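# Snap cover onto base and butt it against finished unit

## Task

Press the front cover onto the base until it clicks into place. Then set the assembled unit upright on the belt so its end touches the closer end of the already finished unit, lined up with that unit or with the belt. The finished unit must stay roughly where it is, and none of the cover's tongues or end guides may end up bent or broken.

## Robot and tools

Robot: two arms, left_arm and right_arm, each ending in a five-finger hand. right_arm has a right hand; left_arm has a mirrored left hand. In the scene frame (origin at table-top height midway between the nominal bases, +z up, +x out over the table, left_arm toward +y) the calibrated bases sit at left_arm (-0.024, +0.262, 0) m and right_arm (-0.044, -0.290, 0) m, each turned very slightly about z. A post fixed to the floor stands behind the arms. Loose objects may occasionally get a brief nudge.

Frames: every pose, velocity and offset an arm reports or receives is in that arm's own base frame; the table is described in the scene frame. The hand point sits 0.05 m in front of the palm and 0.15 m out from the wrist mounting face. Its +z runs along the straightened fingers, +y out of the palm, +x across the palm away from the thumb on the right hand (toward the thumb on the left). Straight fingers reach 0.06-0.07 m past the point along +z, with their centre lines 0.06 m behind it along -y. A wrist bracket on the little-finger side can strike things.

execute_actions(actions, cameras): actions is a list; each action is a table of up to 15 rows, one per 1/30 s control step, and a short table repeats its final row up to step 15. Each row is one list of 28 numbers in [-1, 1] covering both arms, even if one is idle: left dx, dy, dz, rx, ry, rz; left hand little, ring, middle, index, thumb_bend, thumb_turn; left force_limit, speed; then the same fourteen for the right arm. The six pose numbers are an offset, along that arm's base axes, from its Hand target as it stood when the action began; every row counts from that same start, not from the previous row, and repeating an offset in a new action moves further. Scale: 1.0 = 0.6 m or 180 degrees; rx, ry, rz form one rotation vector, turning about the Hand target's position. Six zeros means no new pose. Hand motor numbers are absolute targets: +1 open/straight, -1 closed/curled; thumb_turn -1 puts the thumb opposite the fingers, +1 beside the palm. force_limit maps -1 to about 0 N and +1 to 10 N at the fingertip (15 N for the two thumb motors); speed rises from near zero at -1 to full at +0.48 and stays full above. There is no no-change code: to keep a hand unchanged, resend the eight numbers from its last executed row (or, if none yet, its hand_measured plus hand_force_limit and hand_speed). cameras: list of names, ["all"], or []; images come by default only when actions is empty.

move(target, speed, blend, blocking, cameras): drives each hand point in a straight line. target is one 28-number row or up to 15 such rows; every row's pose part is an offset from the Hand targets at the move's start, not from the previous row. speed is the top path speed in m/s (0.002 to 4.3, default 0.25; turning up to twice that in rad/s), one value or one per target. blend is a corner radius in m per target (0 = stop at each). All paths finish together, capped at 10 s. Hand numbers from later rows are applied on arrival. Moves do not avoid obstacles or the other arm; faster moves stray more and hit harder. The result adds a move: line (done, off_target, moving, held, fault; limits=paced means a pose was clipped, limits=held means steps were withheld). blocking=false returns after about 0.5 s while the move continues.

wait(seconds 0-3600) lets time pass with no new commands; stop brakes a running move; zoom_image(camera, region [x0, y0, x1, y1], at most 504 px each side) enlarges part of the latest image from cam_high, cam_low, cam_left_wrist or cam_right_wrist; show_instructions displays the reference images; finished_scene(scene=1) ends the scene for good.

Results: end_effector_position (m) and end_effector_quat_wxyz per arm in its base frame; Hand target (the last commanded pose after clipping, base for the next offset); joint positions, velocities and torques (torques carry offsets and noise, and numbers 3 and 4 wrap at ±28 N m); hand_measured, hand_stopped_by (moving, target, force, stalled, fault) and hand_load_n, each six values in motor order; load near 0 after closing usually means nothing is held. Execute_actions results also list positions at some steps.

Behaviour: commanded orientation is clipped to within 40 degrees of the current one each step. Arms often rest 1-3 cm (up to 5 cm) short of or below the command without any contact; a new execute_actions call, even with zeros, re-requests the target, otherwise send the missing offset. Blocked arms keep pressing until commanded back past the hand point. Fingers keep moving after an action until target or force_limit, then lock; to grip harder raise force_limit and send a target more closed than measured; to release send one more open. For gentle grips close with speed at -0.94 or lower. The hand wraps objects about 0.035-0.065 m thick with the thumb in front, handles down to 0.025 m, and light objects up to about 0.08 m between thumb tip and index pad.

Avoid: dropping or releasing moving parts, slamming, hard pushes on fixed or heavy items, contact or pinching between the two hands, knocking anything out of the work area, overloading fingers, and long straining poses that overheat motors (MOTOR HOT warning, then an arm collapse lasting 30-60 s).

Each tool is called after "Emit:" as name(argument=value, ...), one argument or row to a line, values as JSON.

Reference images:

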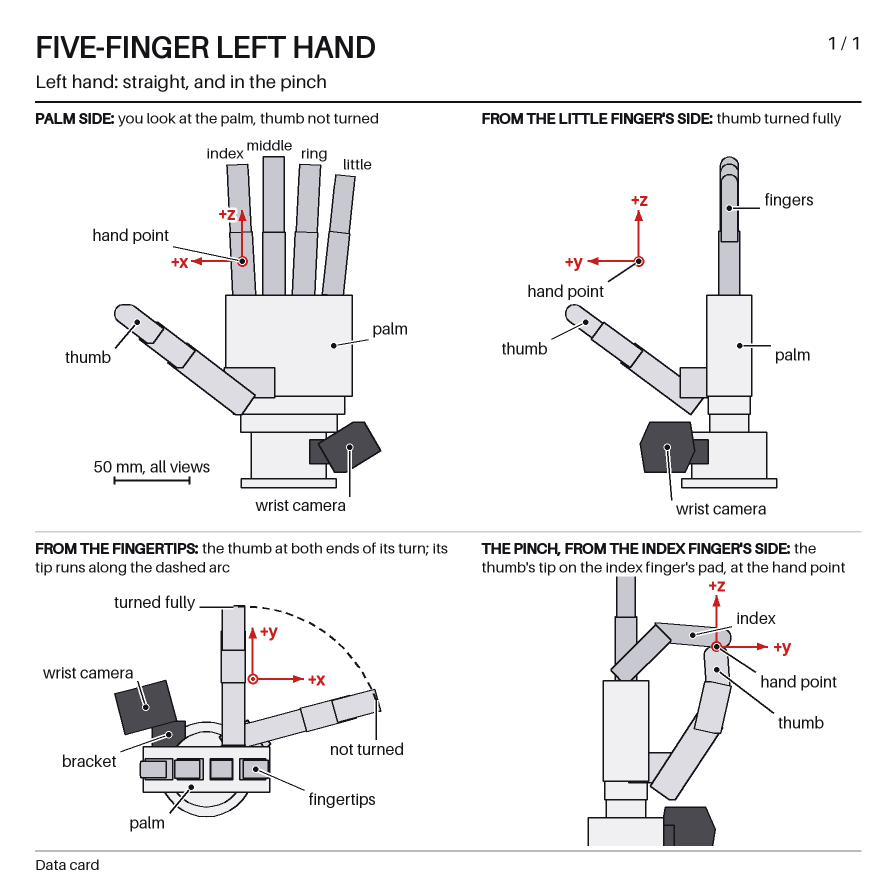

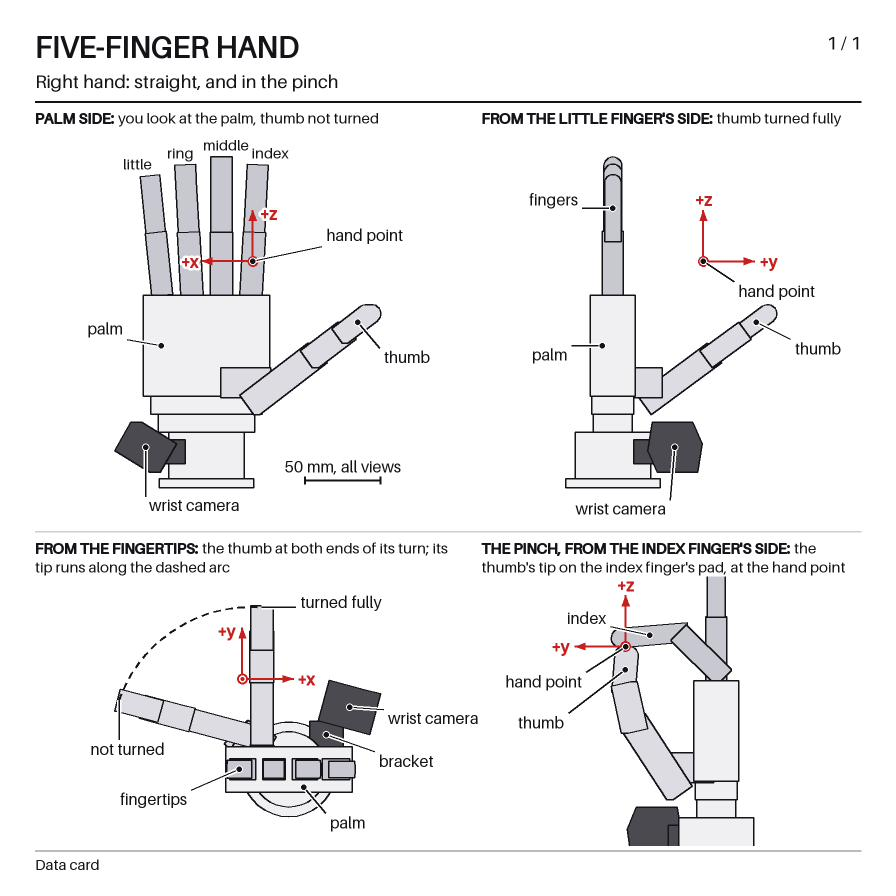

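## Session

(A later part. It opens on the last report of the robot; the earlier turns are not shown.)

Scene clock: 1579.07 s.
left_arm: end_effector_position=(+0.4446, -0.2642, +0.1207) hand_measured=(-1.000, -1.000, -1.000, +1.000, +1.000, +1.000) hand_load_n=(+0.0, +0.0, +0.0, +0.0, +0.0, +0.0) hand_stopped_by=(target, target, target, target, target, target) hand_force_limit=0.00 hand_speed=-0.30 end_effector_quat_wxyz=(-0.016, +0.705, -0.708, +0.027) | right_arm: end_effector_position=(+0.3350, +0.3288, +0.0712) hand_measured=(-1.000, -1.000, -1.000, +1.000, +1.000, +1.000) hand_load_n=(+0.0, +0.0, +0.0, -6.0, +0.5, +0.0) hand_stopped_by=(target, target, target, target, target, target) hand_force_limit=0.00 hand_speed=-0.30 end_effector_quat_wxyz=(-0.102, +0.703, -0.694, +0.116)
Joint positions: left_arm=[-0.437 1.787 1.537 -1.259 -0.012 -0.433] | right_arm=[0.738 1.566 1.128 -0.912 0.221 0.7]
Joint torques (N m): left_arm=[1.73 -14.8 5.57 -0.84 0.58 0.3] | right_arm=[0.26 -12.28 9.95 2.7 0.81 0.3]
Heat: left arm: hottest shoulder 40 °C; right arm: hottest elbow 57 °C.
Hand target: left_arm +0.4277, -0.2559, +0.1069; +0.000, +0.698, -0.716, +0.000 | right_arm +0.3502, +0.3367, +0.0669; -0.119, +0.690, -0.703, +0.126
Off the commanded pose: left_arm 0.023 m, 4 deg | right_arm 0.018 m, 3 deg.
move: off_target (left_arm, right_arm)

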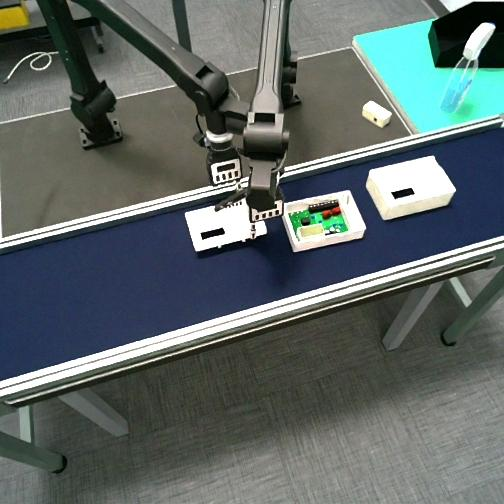

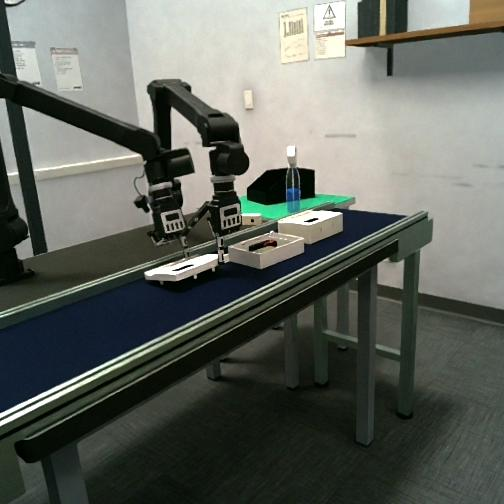

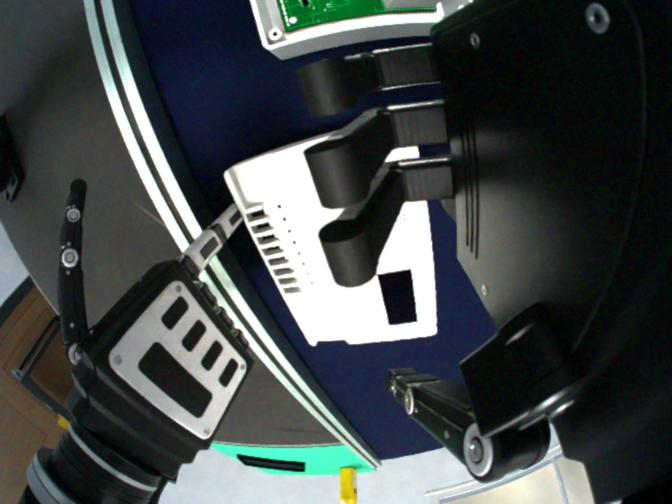

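Emit:
move(
  target=[0, 0.0, -0.035, 0, 0, 0, -1, -1, -1, 1, 1, 1, 0, -0.3, 0, 0.0, -0.035, 0, 0, 0, -1, -1, -1, 1, 1, 1, 0, -0.3],
  speed=0.03,
  cameras=["cam_high","cam_low","cam_left_wrist"],
)

Emit:
zoom_image(
  camera="cam_low",
  region=[120, 200, 240, 310],
)

Emit:
zoom_image(
  camera="cam_high",
  region=[170, 170, 290, 280],
)

Scene clock: 1592.10 s.
left_arm: end_effector_position=(+0.4461, -0.2650, +0.1082) hand_measured=(-1.000, -1.000, -1.000, +1.000, +1.000, +1.000) hand_load_n=(+0.0, +0.0, +0.0, +0.5, +0.0, +0.0) hand_stopped_by=(target, target, target, target, target, target) hand_force_limit=0.00 hand_speed=-0.30 end_effector_quat_wxyz=(-0.019, +0.705, -0.708, +0.036) | right_arm: end_effector_position=(+0.3368, +0.3305, +0.0603) hand_measured=(-1.000, -1.000, -1.000, +1.000, +1.000, +1.000) hand_load_n=(+0.0, +0.0, +0.0, -7.0, +0.0, +0.0) hand_stopped_by=(target, target, target, target, target, target) hand_force_limit=0.00 hand_speed=-0.30 end_effector_quat_wxyz=(-0.108, +0.702, -0.694, +0.118)
Joint positions: left_arm=[-0.437 1.787 1.504 -1.207 -0.011 -0.432] | right_arm=[0.739 1.577 1.108 -0.868 0.223 0.7]
Joint torques (N m): left_arm=[1.9 -13.51 5.45 -0.85 0.56 0.29] | right_arm=[0.21 -10.87 8.88 3.25 0.72 0.32]
Heat: left arm: hottest elbow 40 °C; right arm: hottest elbow 55 °C.
Hand target: left_arm +0.4277, -0.2559, +0.0859; +0.000, +0.698, -0.717, +0.000 | right_arm +0.3502, +0.3368, +0.0461; -0.119, +0.690, -0.703, +0.126
Off the commanded pose: left_arm 0.030 m, 5 deg | right_arm 0.021 m, 2 deg.
move: off_target (left_arm, right_arm)

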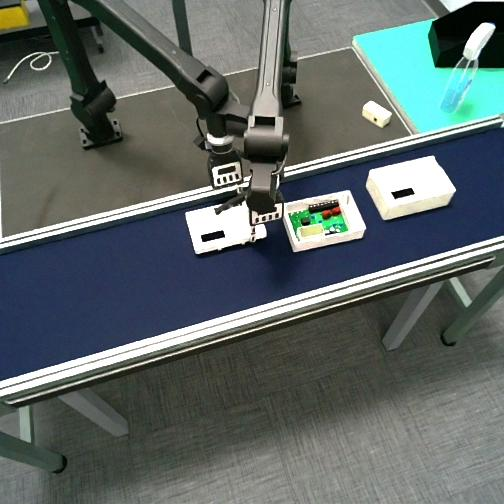

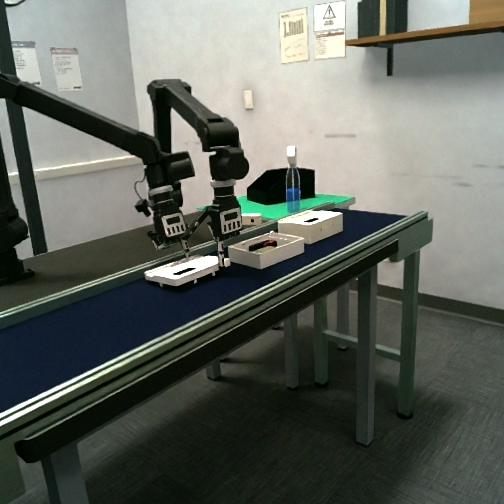

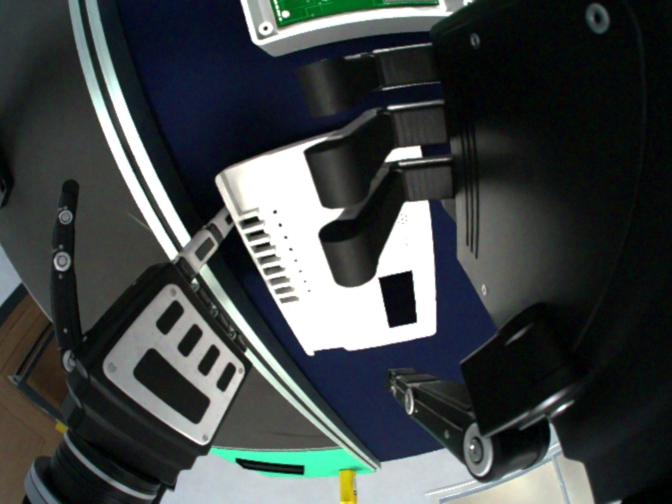

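Scaled by 4.200.

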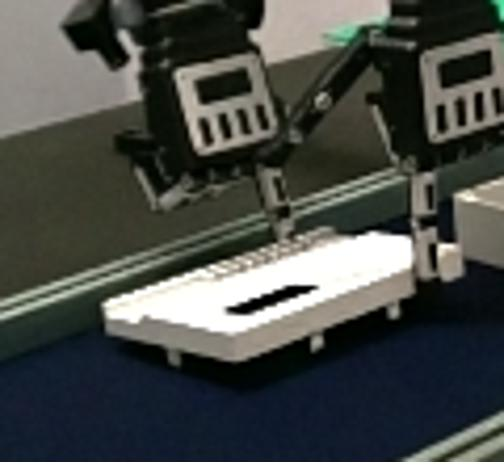

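Scaled by 4.200.

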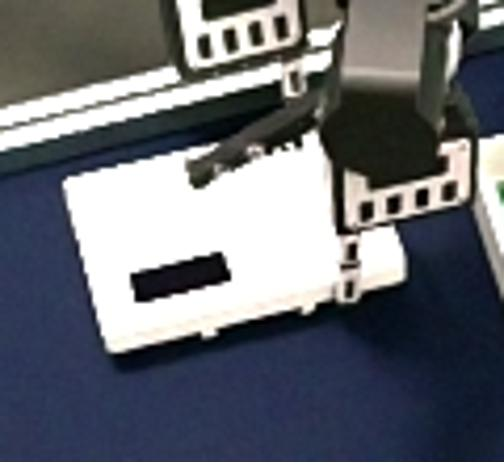

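Emit:
move(
  target=[
    [0, 0.0, -0.015, 0, 0, 0, -1, -1, -1, 1, 1, 1, 0, -0.3, -0.012, 0.0, -0.015, 0, 0, 0, -1, -1, -1, 1, 1, 1, 0, -0.3],
    [0.015, 0.0, -0.015, 0, 0, 0, -1, -1, -1, 1, 1, 1, 0, -0.3, -0.03, 0.0, -0.015, 0, 0, 0, -1, -1, -1, 1, 1, 1, 0, -0.3],
  ],
  speed=0.02,
  cameras=["cam_high","cam_low","cam_left_wrist"],
)

Emit:
zoom_image(
  camera="cam_low",
  region=[120, 200, 240, 310],
)

Emit:
zoom_image(
  camera="cam_high",
  region=[170, 170, 290, 280],
)

Scene clock: 1605.60 s.
left_arm: end_effector_position=(+0.4465, -0.2636, +0.0974) hand_measured=(-1.000, -1.000, -1.000, +1.000, +1.000, +1.000) hand_load_n=(+0.0, +0.0, +0.0, +0.0, +0.0, +0.0) hand_stopped_by=(target, target, target, target, target, target) hand_force_limit=0.00 hand_speed=-0.30 end_effector_quat_wxyz=(-0.016, +0.704, -0.709, +0.033) | right_arm: end_effector_position=(+0.3323, +0.3314, +0.0569) hand_measured=(-1.000, -1.000, -1.000, +1.000, +1.000, +1.000) hand_load_n=(+0.0, +0.0, +0.0, -3.0, +0.0, +0.0) hand_stopped_by=(target, target, target, target, target, target) hand_force_limit=0.00 hand_speed=-0.30 end_effector_quat_wxyz=(-0.122, +0.694, -0.699, +0.126)
Joint positions: left_arm=[-0.433 1.8 1.493 -1.19 -0.008 -0.426] | right_arm=[0.755 1.556 1.07 -0.827 0.245 0.73]
Joint torques (N m): left_arm=[2.08 -12.4 7.42 -1.02 0.42 0.29] | right_arm=[1.2 -10.29 7.86 2.58 0.23 0.28]
Heat: left arm: hottest shoulder 39 °C; right arm: hottest elbow 53 °C.
Hand target: left_arm +0.4367, -0.2561, +0.0771; +0.000, +0.698, -0.717, +0.000 | right_arm +0.3322, +0.3366, +0.0370; -0.119, +0.690, -0.703, +0.126
Off the commanded pose: left_arm 0.024 m, 4 deg | right_arm 0.021 m, 1 deg.
move: off_target (left_arm, right_arm)

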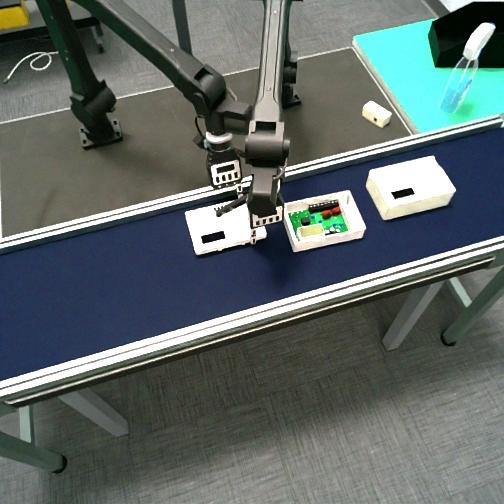

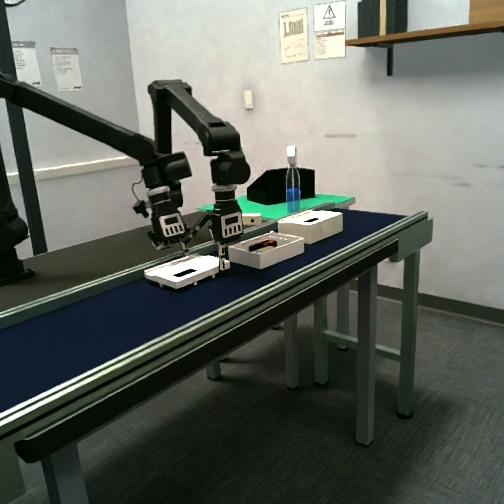

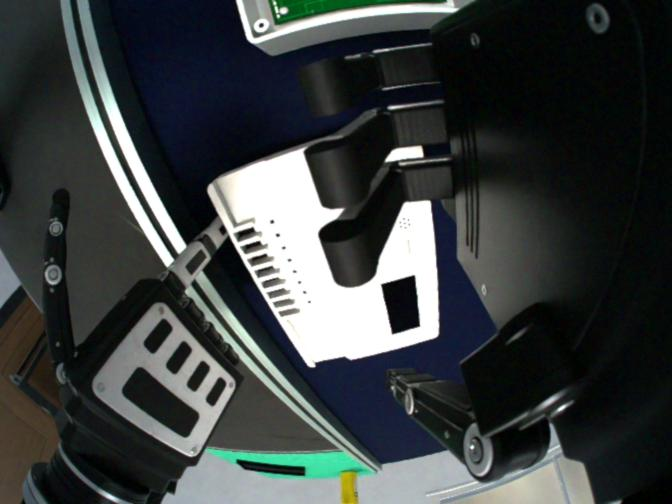

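Scaled by 4.200.

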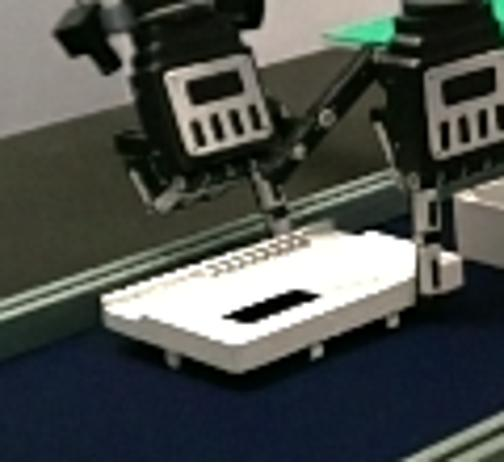

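Scaled by 4.200.

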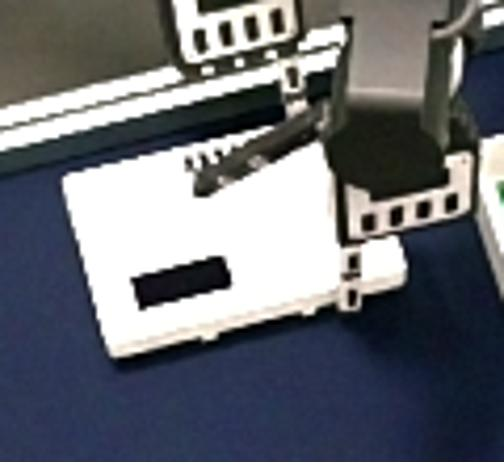

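Emit:
move(
  target=[
    [0.02, 0.0, 0.02, 0, 0, 0, -1, -1, -1, 1, 1, 1, 0, -0.3, -0.03, 0.0, 0.015, 0, 0, 0, -1, -1, -1, 1, 1, 1, 0, -0.3],
    [0.07, 0.0, 0.03, 0, 0, 0, -1, -1, -1, 1, 1, 1, 0, -0.3, -0.04, 0.0, 0.05, 0, 0, 0, -1, -1, -1, 1, 1, 1, 0, -0.3],
  ],
  speed=0.03,
  cameras=["cam_high","cam_low","cam_left_wrist"],
)

Emit:
zoom_image(
  camera="cam_low",
  region=[120, 200, 240, 310],
)

Emit:
zoom_image(
  camera="cam_high",
  region=[170, 170, 290, 280],
)

Scene clock: 1616.57 s.
left_arm: end_effector_position=(+0.4584, -0.2590, +0.0958) hand_measured=(-1.000, -1.000, -1.000, +1.000, +1.000, +1.000) hand_load_n=(+0.0, +0.0, +0.0, -2.5, +0.0, +0.0) hand_stopped_by=(target, target, target, target, target, target) hand_force_limit=0.00 hand_speed=-0.30 end_effector_quat_wxyz=(+0.003, +0.692, -0.722, -0.007) | right_arm: end_effector_position=(+0.3142, +0.3317, +0.0640) hand_measured=(-1.000, -1.000, -1.000, +1.000, +1.000, +1.000) hand_load_n=(+0.0, +0.0, +0.0, +0.0, +0.0, +0.0) hand_stopped_by=(target, target, target, target, target, target) hand_force_limit=0.00 hand_speed=-0.30 end_effector_quat_wxyz=(-0.119, +0.688, -0.704, +0.128)
Joint positions: left_arm=[-0.417 1.891 1.612 -1.307 0.001 -0.374] | right_arm=[0.786 1.52 1.05 -0.86 0.258 0.778]
Joint torques (N m): left_arm=[3.02 -14.56 11.37 0.05 0.03 0.05] | right_arm=[1.9 -13.16 9.44 0.46 0.08 0.2]
Heat: left arm: hottest elbow 40 °C; right arm: hottest elbow 52 °C.
Hand target: left_arm +0.4787, -0.2560, +0.0951; +0.000, +0.698, -0.716, +0.000 | right_arm +0.3081, +0.3368, +0.0670; -0.119, +0.690, -0.703, +0.126
Off the commanded pose: left_arm 0.020 m, 1 deg | right_arm 0.008 m, 0 deg.
move: off_target (left_arm)

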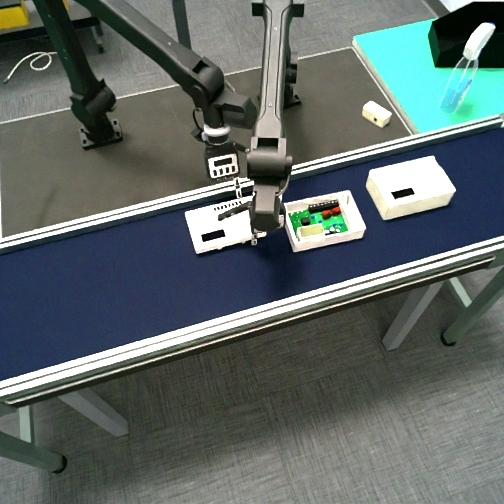

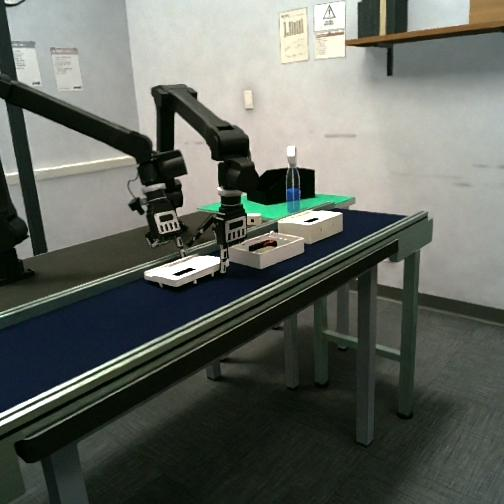

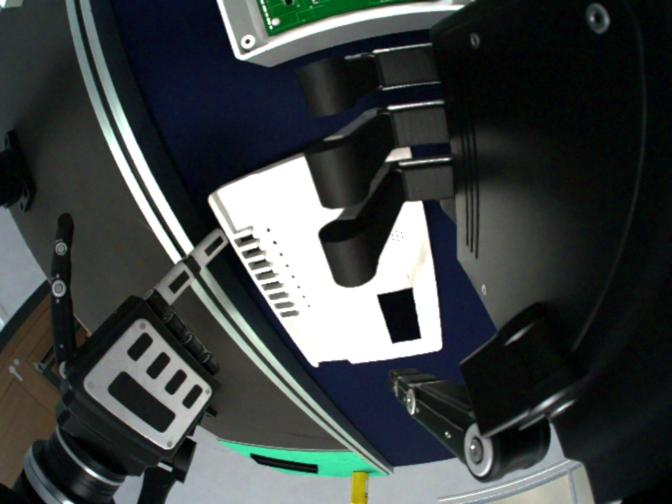

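Scaled by 4.200.

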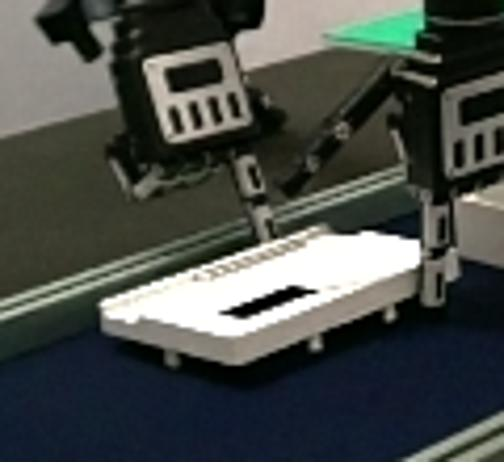

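Scaled by 4.200.

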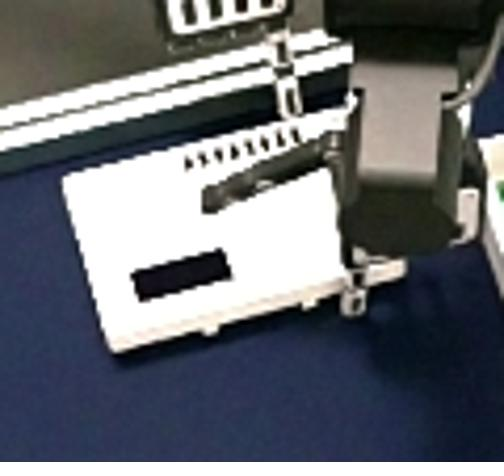

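Emit:
move(
  target=[
    [0.03, 0.0, 0.03, 0, 0, 0, -1, -1, -1, 1, 1, 1, 0, -0.3, -0.05, 0.0, 0.1, 0, 0, 0, -1, -1, -1, 1, 1, 1, 0, -0.3],
    [0.03, 0.1, 0.25, 0, 0, 0, 1, 1, 1, 1, 1, 1, 0, -0.3, -0.05, -0.3, 0.25, 0, 0, 0, 1, 1, 1, 1, 1, 1, 0, -0.3],
  ],
  speed=[0.05, 0.2],
  cameras=["all"],
)

Emit:
zoom_image(
  camera="cam_low",
  region=[120, 200, 320, 310],
)

Emit:
zoom_image(
  camera="cam_high",
  region=[170, 150, 380, 270],
)

Scene clock: 1630.30 s.
left_arm: end_effector_position=(+0.4875, -0.2002, +0.2291) hand_measured=(+1.000, +1.000, +1.000, +1.000, +1.000, +1.000) hand_load_n=(+0.0, +0.5, +0.0, +0.5, +0.0, +0.0) hand_stopped_by=(target, target, target, target, target, target) hand_force_limit=0.00 hand_speed=-0.30 end_effector_quat_wxyz=(+0.009, +0.696, -0.718, -0.015) | right_arm: end_effector_position=(+0.2790, +0.1597, +0.2179) hand_measured=(+1.000, +1.000, +1.000, +1.000, +1.000, +1.000) hand_load_n=(+0.0, +0.0, +0.0, -0.5, +0.0, +0.0) hand_stopped_by=(target, target, target, target, target, target) hand_force_limit=0.00 hand_speed=-0.30 end_effector_quat_wxyz=(-0.126, +0.687, -0.705, +0.128)
Joint positions: left_arm=[-0.301 1.883 1.95 -1.672 0.001 -0.271] | right_arm=[0.453 1.043 1.041 -1.244 0.162 0.452]
Joint torques (N m): left_arm=[2.32 -17.67 11.44 -0.43 0.03 0.12] | right_arm=[-0.09 -5.01 10.67 0.64 -0.04 -0.07]
Heat: left arm: hottest elbow 41 °C; right arm: hottest elbow 51 °C.
Hand target: left_arm +0.4967, -0.1960, +0.2451; +0.000, +0.698, -0.716, +0.000 | right_arm +0.2781, +0.1567, +0.2170; -0.119, +0.690, -0.703, +0.126
Off the commanded pose: left_arm 0.019 m, 2 deg | right_arm 0.003 m, 1 deg.
move: off_target (left_arm); target 2's new numbers were sent with left_arm's hand 0.019 m and 2 deg from that target

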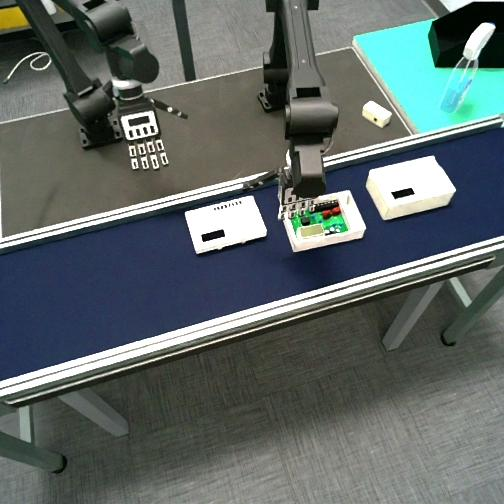

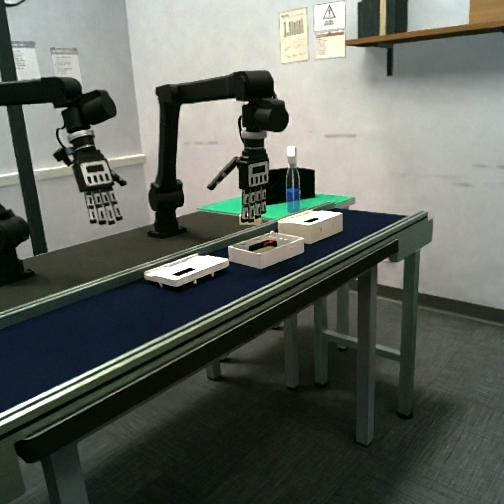

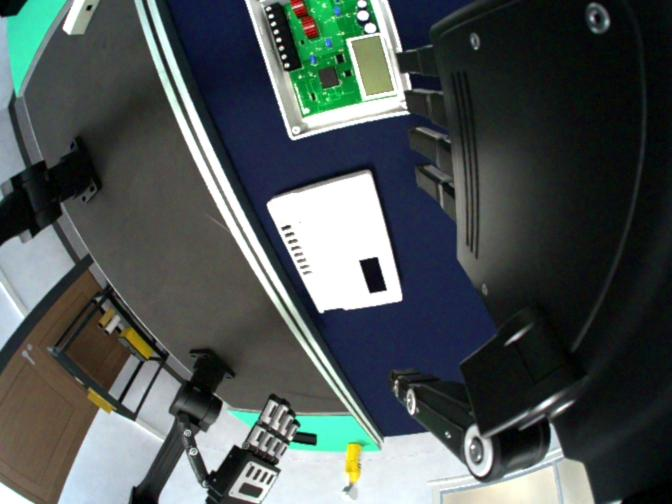

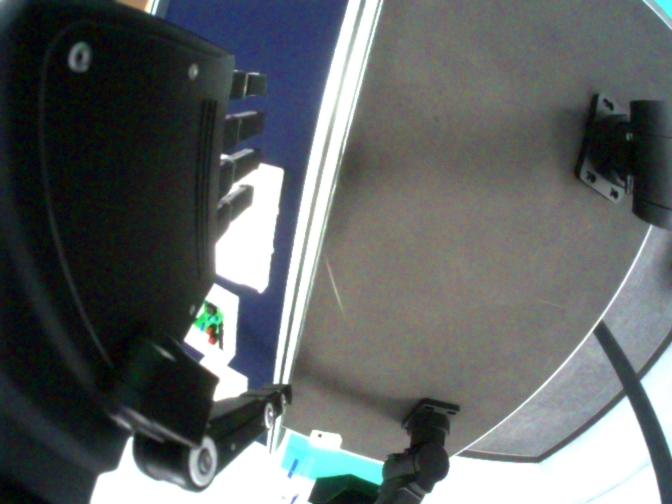

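Scaled by 2.520.

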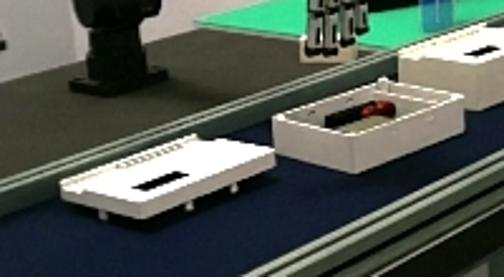

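Scaled by 2.400.

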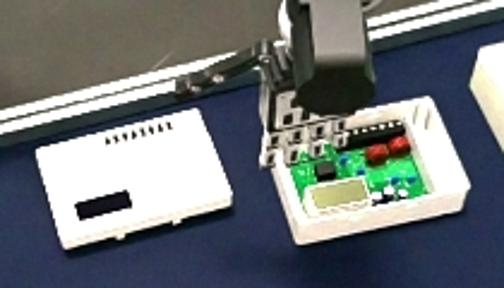

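Emit:
move(
  target=[-0.0205, -0.091, -0.03, 0, 0, 0.5, 1, 1, 1, 1, 1, 1, 0, -0.3, 0.2717, -0.119, 0.02, -0.0834, 0.0903, 0.4934, 1, 1, 1, 1, 1, 1, 0, -0.3],
  speed=0.2,
  cameras=["all"],
)

Scene clock: 1674.97 s.
left_arm: end_effector_position=(+0.4890, -0.2448, +0.2249) hand_measured=(+1.000, +1.000, +1.000, +1.000, +1.000, +1.000) hand_load_n=(+0.0, +0.0, +0.0, +0.0, +0.0, +0.0) hand_stopped_by=(target, target, target, target, target, target) hand_force_limit=0.00 hand_speed=-0.30 end_effector_quat_wxyz=(-0.002, +1.000, -0.011, -0.006) | right_arm: end_effector_position=(+0.4287, +0.0899, +0.2251) hand_measured=(+1.000, +1.000, +1.000, +1.000, +1.000, +1.000) hand_load_n=(+0.0, +0.0, +0.0, +0.0, +0.0, +0.0) hand_stopped_by=(target, target, target, target, target, target) hand_force_limit=0.00 hand_speed=-0.30 end_effector_quat_wxyz=(+0.000, +1.000, -0.010, -0.003)
Joint positions: left_arm=[-0.38 1.641 1.615 -1.557 0.001 -1.929] | right_arm=[0.314 1.608 1.574 -1.541 -0.002 -1.238]
Joint torques (N m): left_arm=[0.56 -14.8 7.17 0.58 0.04 -0.01] | right_arm=[-0.91 -13.1 13.27 -0.05 0 -0.07]
Heat: left arm: hottest elbow 44 °C; right arm: hottest elbow 52 °C.
Hand target: left_arm +0.4844, -0.2507, +0.2269; +0.000, +1.000, -0.013, +0.000 | right_arm +0.4412, +0.0854, +0.2291; +0.000, +1.000, -0.011, +0.000
Off the commanded pose: left_arm 0.008 m, 1 deg | right_arm 0.014 m, 0 deg.
move: off_target (right_arm)

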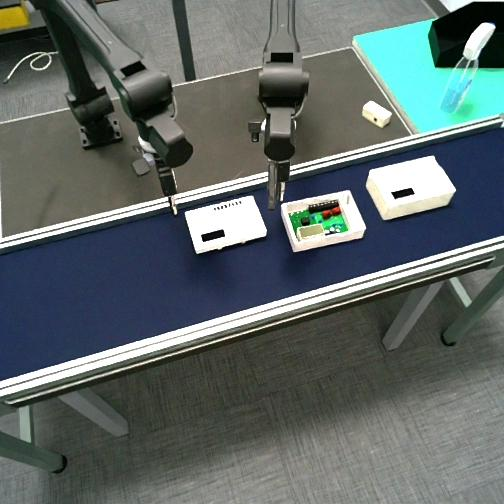

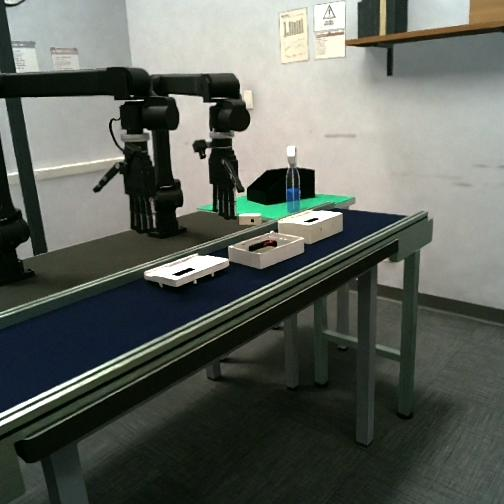

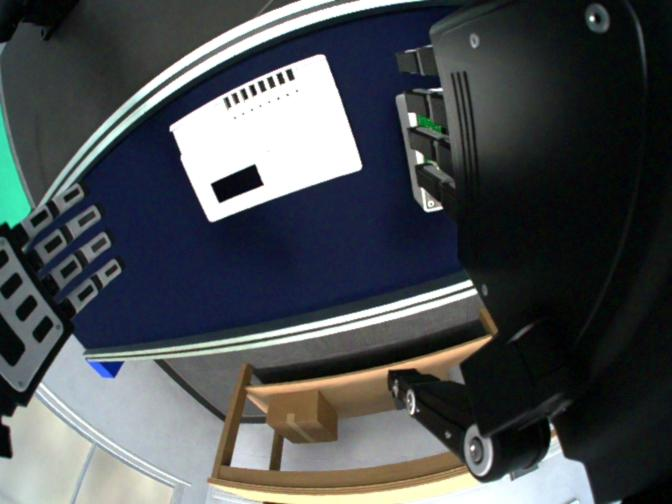

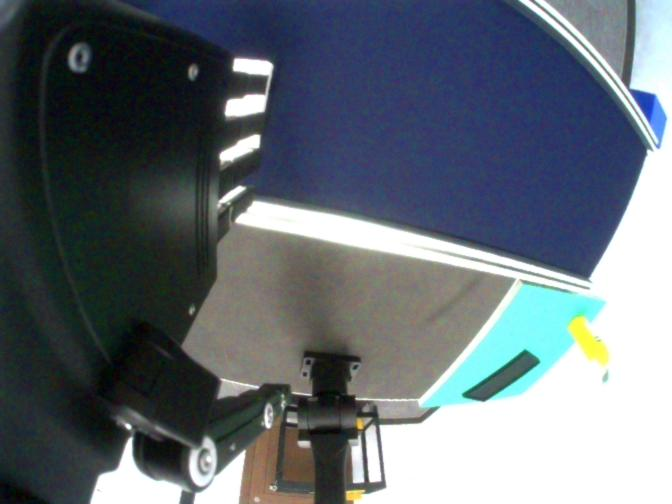

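Emit:
move(
  target=[
    [0.0, -0.012, -0.12, 0, 0, 0, 1, 1, 1, 1, 1, 1, 0, -0.3, 0.012, -0.01, -0.12, 0, 0, 0, 1, 1, 1, 1, 1, 1, 0, -0.3],
    [0.0, -0.012, -0.2, 0, 0, 0, 1, 1, 1, 1, 1, 1, 0, -0.3, 0.012, -0.01, -0.215, 0, 0, 0, 1, 1, 1, 1, 1, 1, 0, -0.3],
  ],
  speed=[0.1, 0.06],
  cameras=["all"],
)

Emit:
zoom_image(
  camera="cam_low",
  region=[120, 200, 280, 310],
)

Emit:
zoom_image(
  camera="cam_high",
  region=[160, 160, 320, 270],
)

Scene clock: 1696.93 s.
left_arm: end_effector_position=(+0.4887, -0.2511, +0.1193) hand_measured=(+1.000, +1.000, +1.000, +1.000, +1.000, +1.000) hand_load_n=(+0.0, +0.0, +0.0, +0.0, +0.0, +0.0) hand_stopped_by=(target, target, target, target, target, target) hand_force_limit=0.00 hand_speed=-0.30 end_effector_quat_wxyz=(+0.003, +1.000, -0.010, +0.007) | right_arm: end_effector_position=(+0.4460, +0.0871, +0.1119) hand_measured=(+1.000, +1.000, +1.000, +1.000, +1.000, +1.000) hand_load_n=(+0.0, +0.0, +0.0, +0.0, +0.0, +0.0) hand_stopped_by=(target, target, target, target, target, target) hand_force_limit=0.00 hand_speed=-0.30 end_effector_quat_wxyz=(-0.004, +1.000, -0.010, +0.008)
Joint positions: left_arm=[-0.392 1.673 1.371 -1.253 0.001 -1.943] | right_arm=[0.298 1.684 1.37 -1.239 -0.002 -1.254]
Joint torques (N m): left_arm=[0.56 -12.28 6.97 0.54 0.03 -0.03] | right_arm=[-0.91 -14.27 8.73 0.8 -0.01 -0.08]
Heat: left arm: hottest elbow 43 °C; right arm: hottest elbow 52 °C.
Hand target: left_arm +0.4844, -0.2579, +0.1069; +0.000, +1.000, -0.013, +0.000 | right_arm +0.4483, +0.0794, +0.1000; +0.000, +1.000, -0.011, +0.000
Off the commanded pose: left_arm 0.015 m, 1 deg | right_arm 0.014 m, 1 deg.
move: off_target (left_arm, right_arm)

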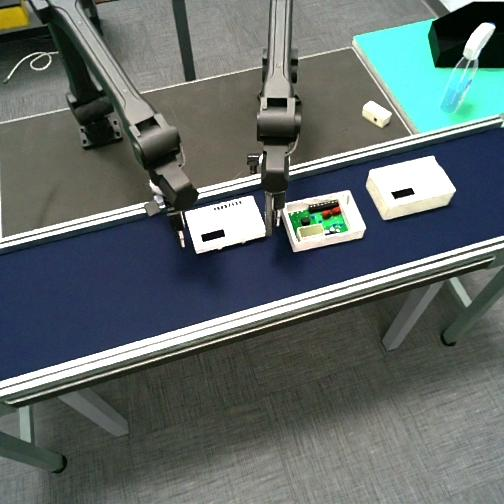

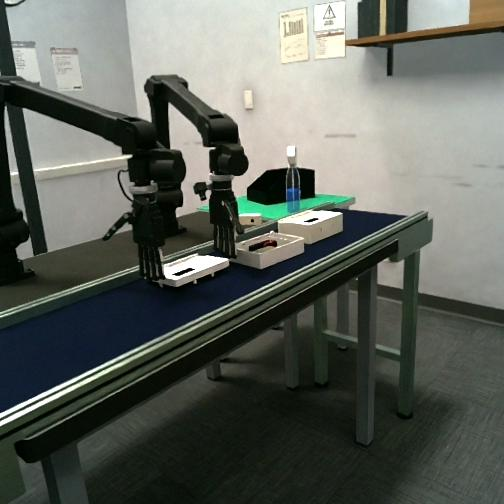

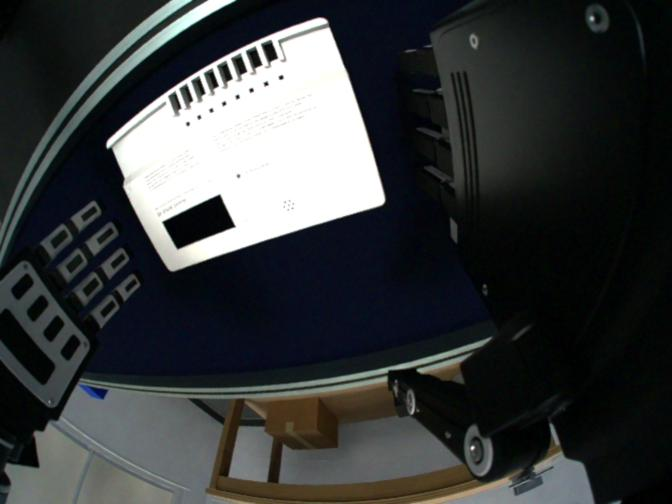

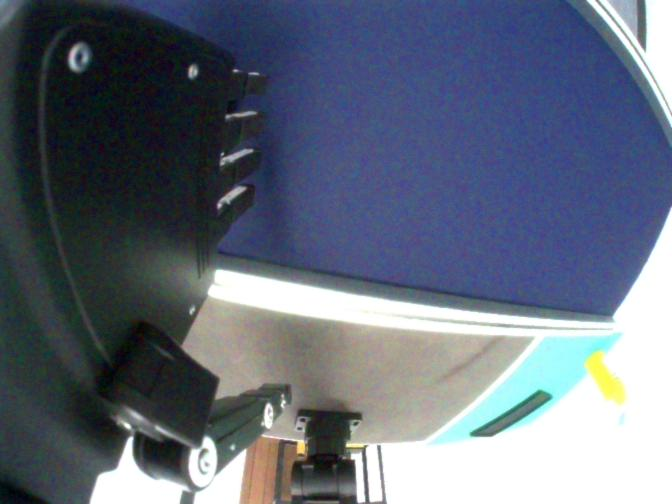

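Scaled by 3.150.

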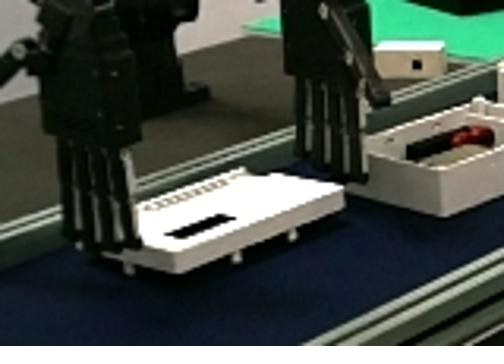

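Scaled by 3.150.

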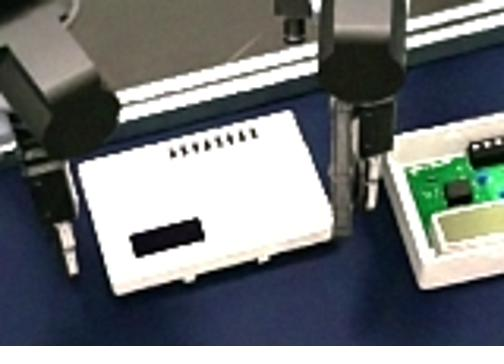

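Emit:
move(
  target=[
    [0.0, 0, -0.022, 0, 0, 0, 1, 1, 1, 1, 1, 1, 0, -0.3, -0.005, 0, -0.026, 0, 0, 0, 1, 1, 1, 1, 1, 1, 0, -0.3],
    [0.0, -0.018, -0.022, 0, 0, 0, 1, 1, 1, 1, 1, 1, 0, -0.3, -0.005, 0.02, -0.026, 0, 0, 0, 1, 1, 1, 1, 1, 1, 0, -0.3],
  ],
  speed=[0.05, 0.04],
  cameras=["all"],
)

Emit:
zoom_image(
  camera="cam_low",
  region=[120, 200, 280, 310],
)

Emit:
zoom_image(
  camera="cam_high",
  region=[160, 160, 320, 270],
)

Scene clock: 1708.37 s.
left_arm: end_effector_position=(+0.4843, -0.2616, +0.1015) hand_measured=(+1.000, +1.000, +1.000, +1.000, +1.000, +1.000) hand_load_n=(+0.0, +0.0, +0.0, +0.0, +0.0, +0.0) hand_stopped_by=(target, target, target, target, target, target) hand_force_limit=0.00 hand_speed=-0.30 end_effector_quat_wxyz=(+0.002, +1.000, -0.011, +0.003) | right_arm: end_effector_position=(+0.4436, +0.0863, +0.0939) hand_measured=(+1.000, +1.000, +1.000, +1.000, +1.000, +1.000) hand_load_n=(+0.0, +0.0, +0.0, +0.0, +0.0, +0.0) hand_stopped_by=(target, target, target, target, target, target) hand_force_limit=0.00 hand_speed=-0.30 end_effector_quat_wxyz=(-0.003, +1.000, -0.010, +0.005)
Joint positions: left_arm=[-0.414 1.694 1.35 -1.221 0.001 -1.963] | right_arm=[0.298 1.697 1.336 -1.198 -0.002 -1.254]
Joint torques (N m): left_arm=[0.67 -12.28 7.92 0.47 0.03 -0.01] | right_arm=[1.26 -13.74 9.59 0.75 -0.01 0.19]
Heat: left arm: hottest elbow 42 °C; right arm: hottest elbow 52 °C.
Hand target: left_arm +0.4845, -0.2687, +0.0939; +0.000, +1.000, -0.013, +0.000 | right_arm +0.4453, +0.0914, +0.0844; +0.000, +1.000, -0.011, +0.000
Off the commanded pose: left_arm 0.011 m, 0 deg | right_arm 0.011 m, 1 deg.
move: off_target (left_arm, right_arm)

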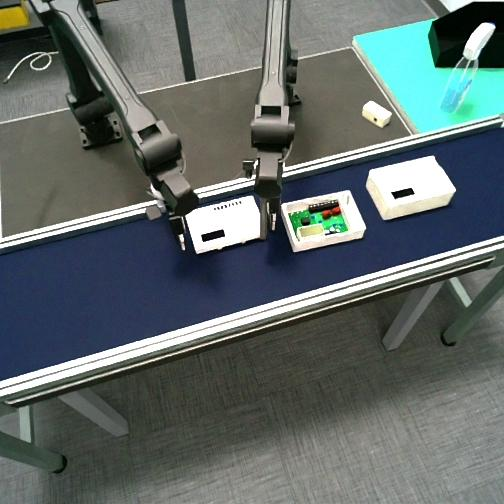

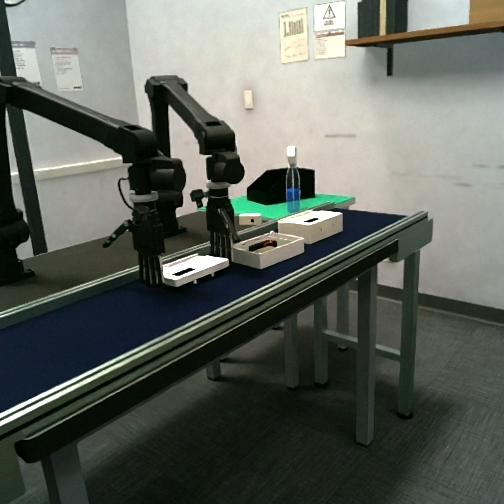

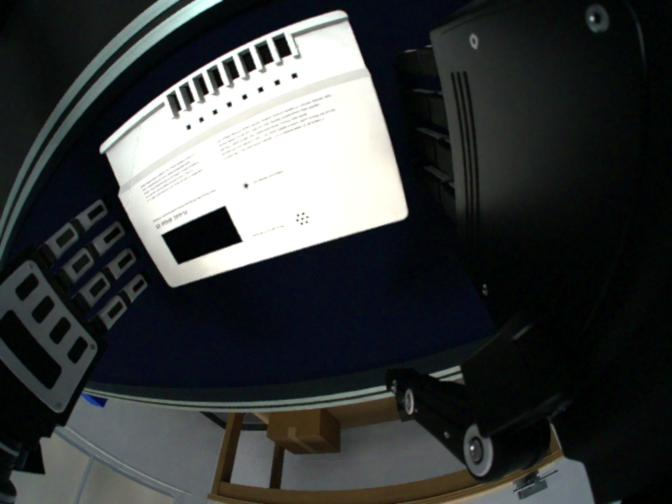

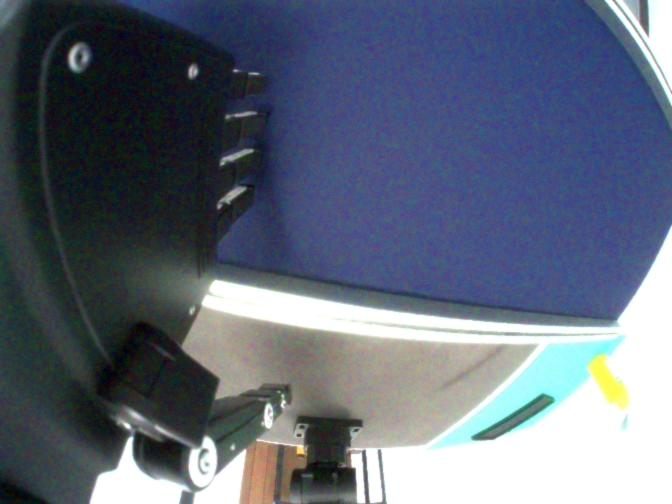

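Scaled by 3.150.

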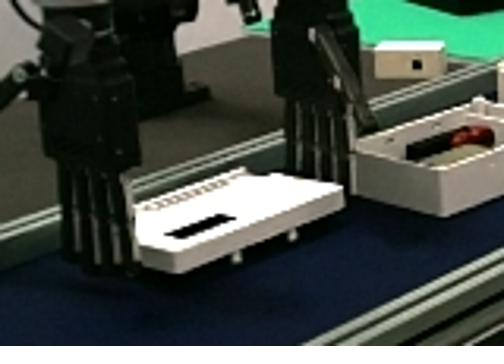

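Scaled by 3.150.

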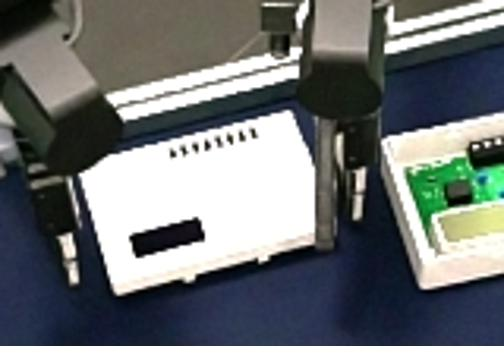

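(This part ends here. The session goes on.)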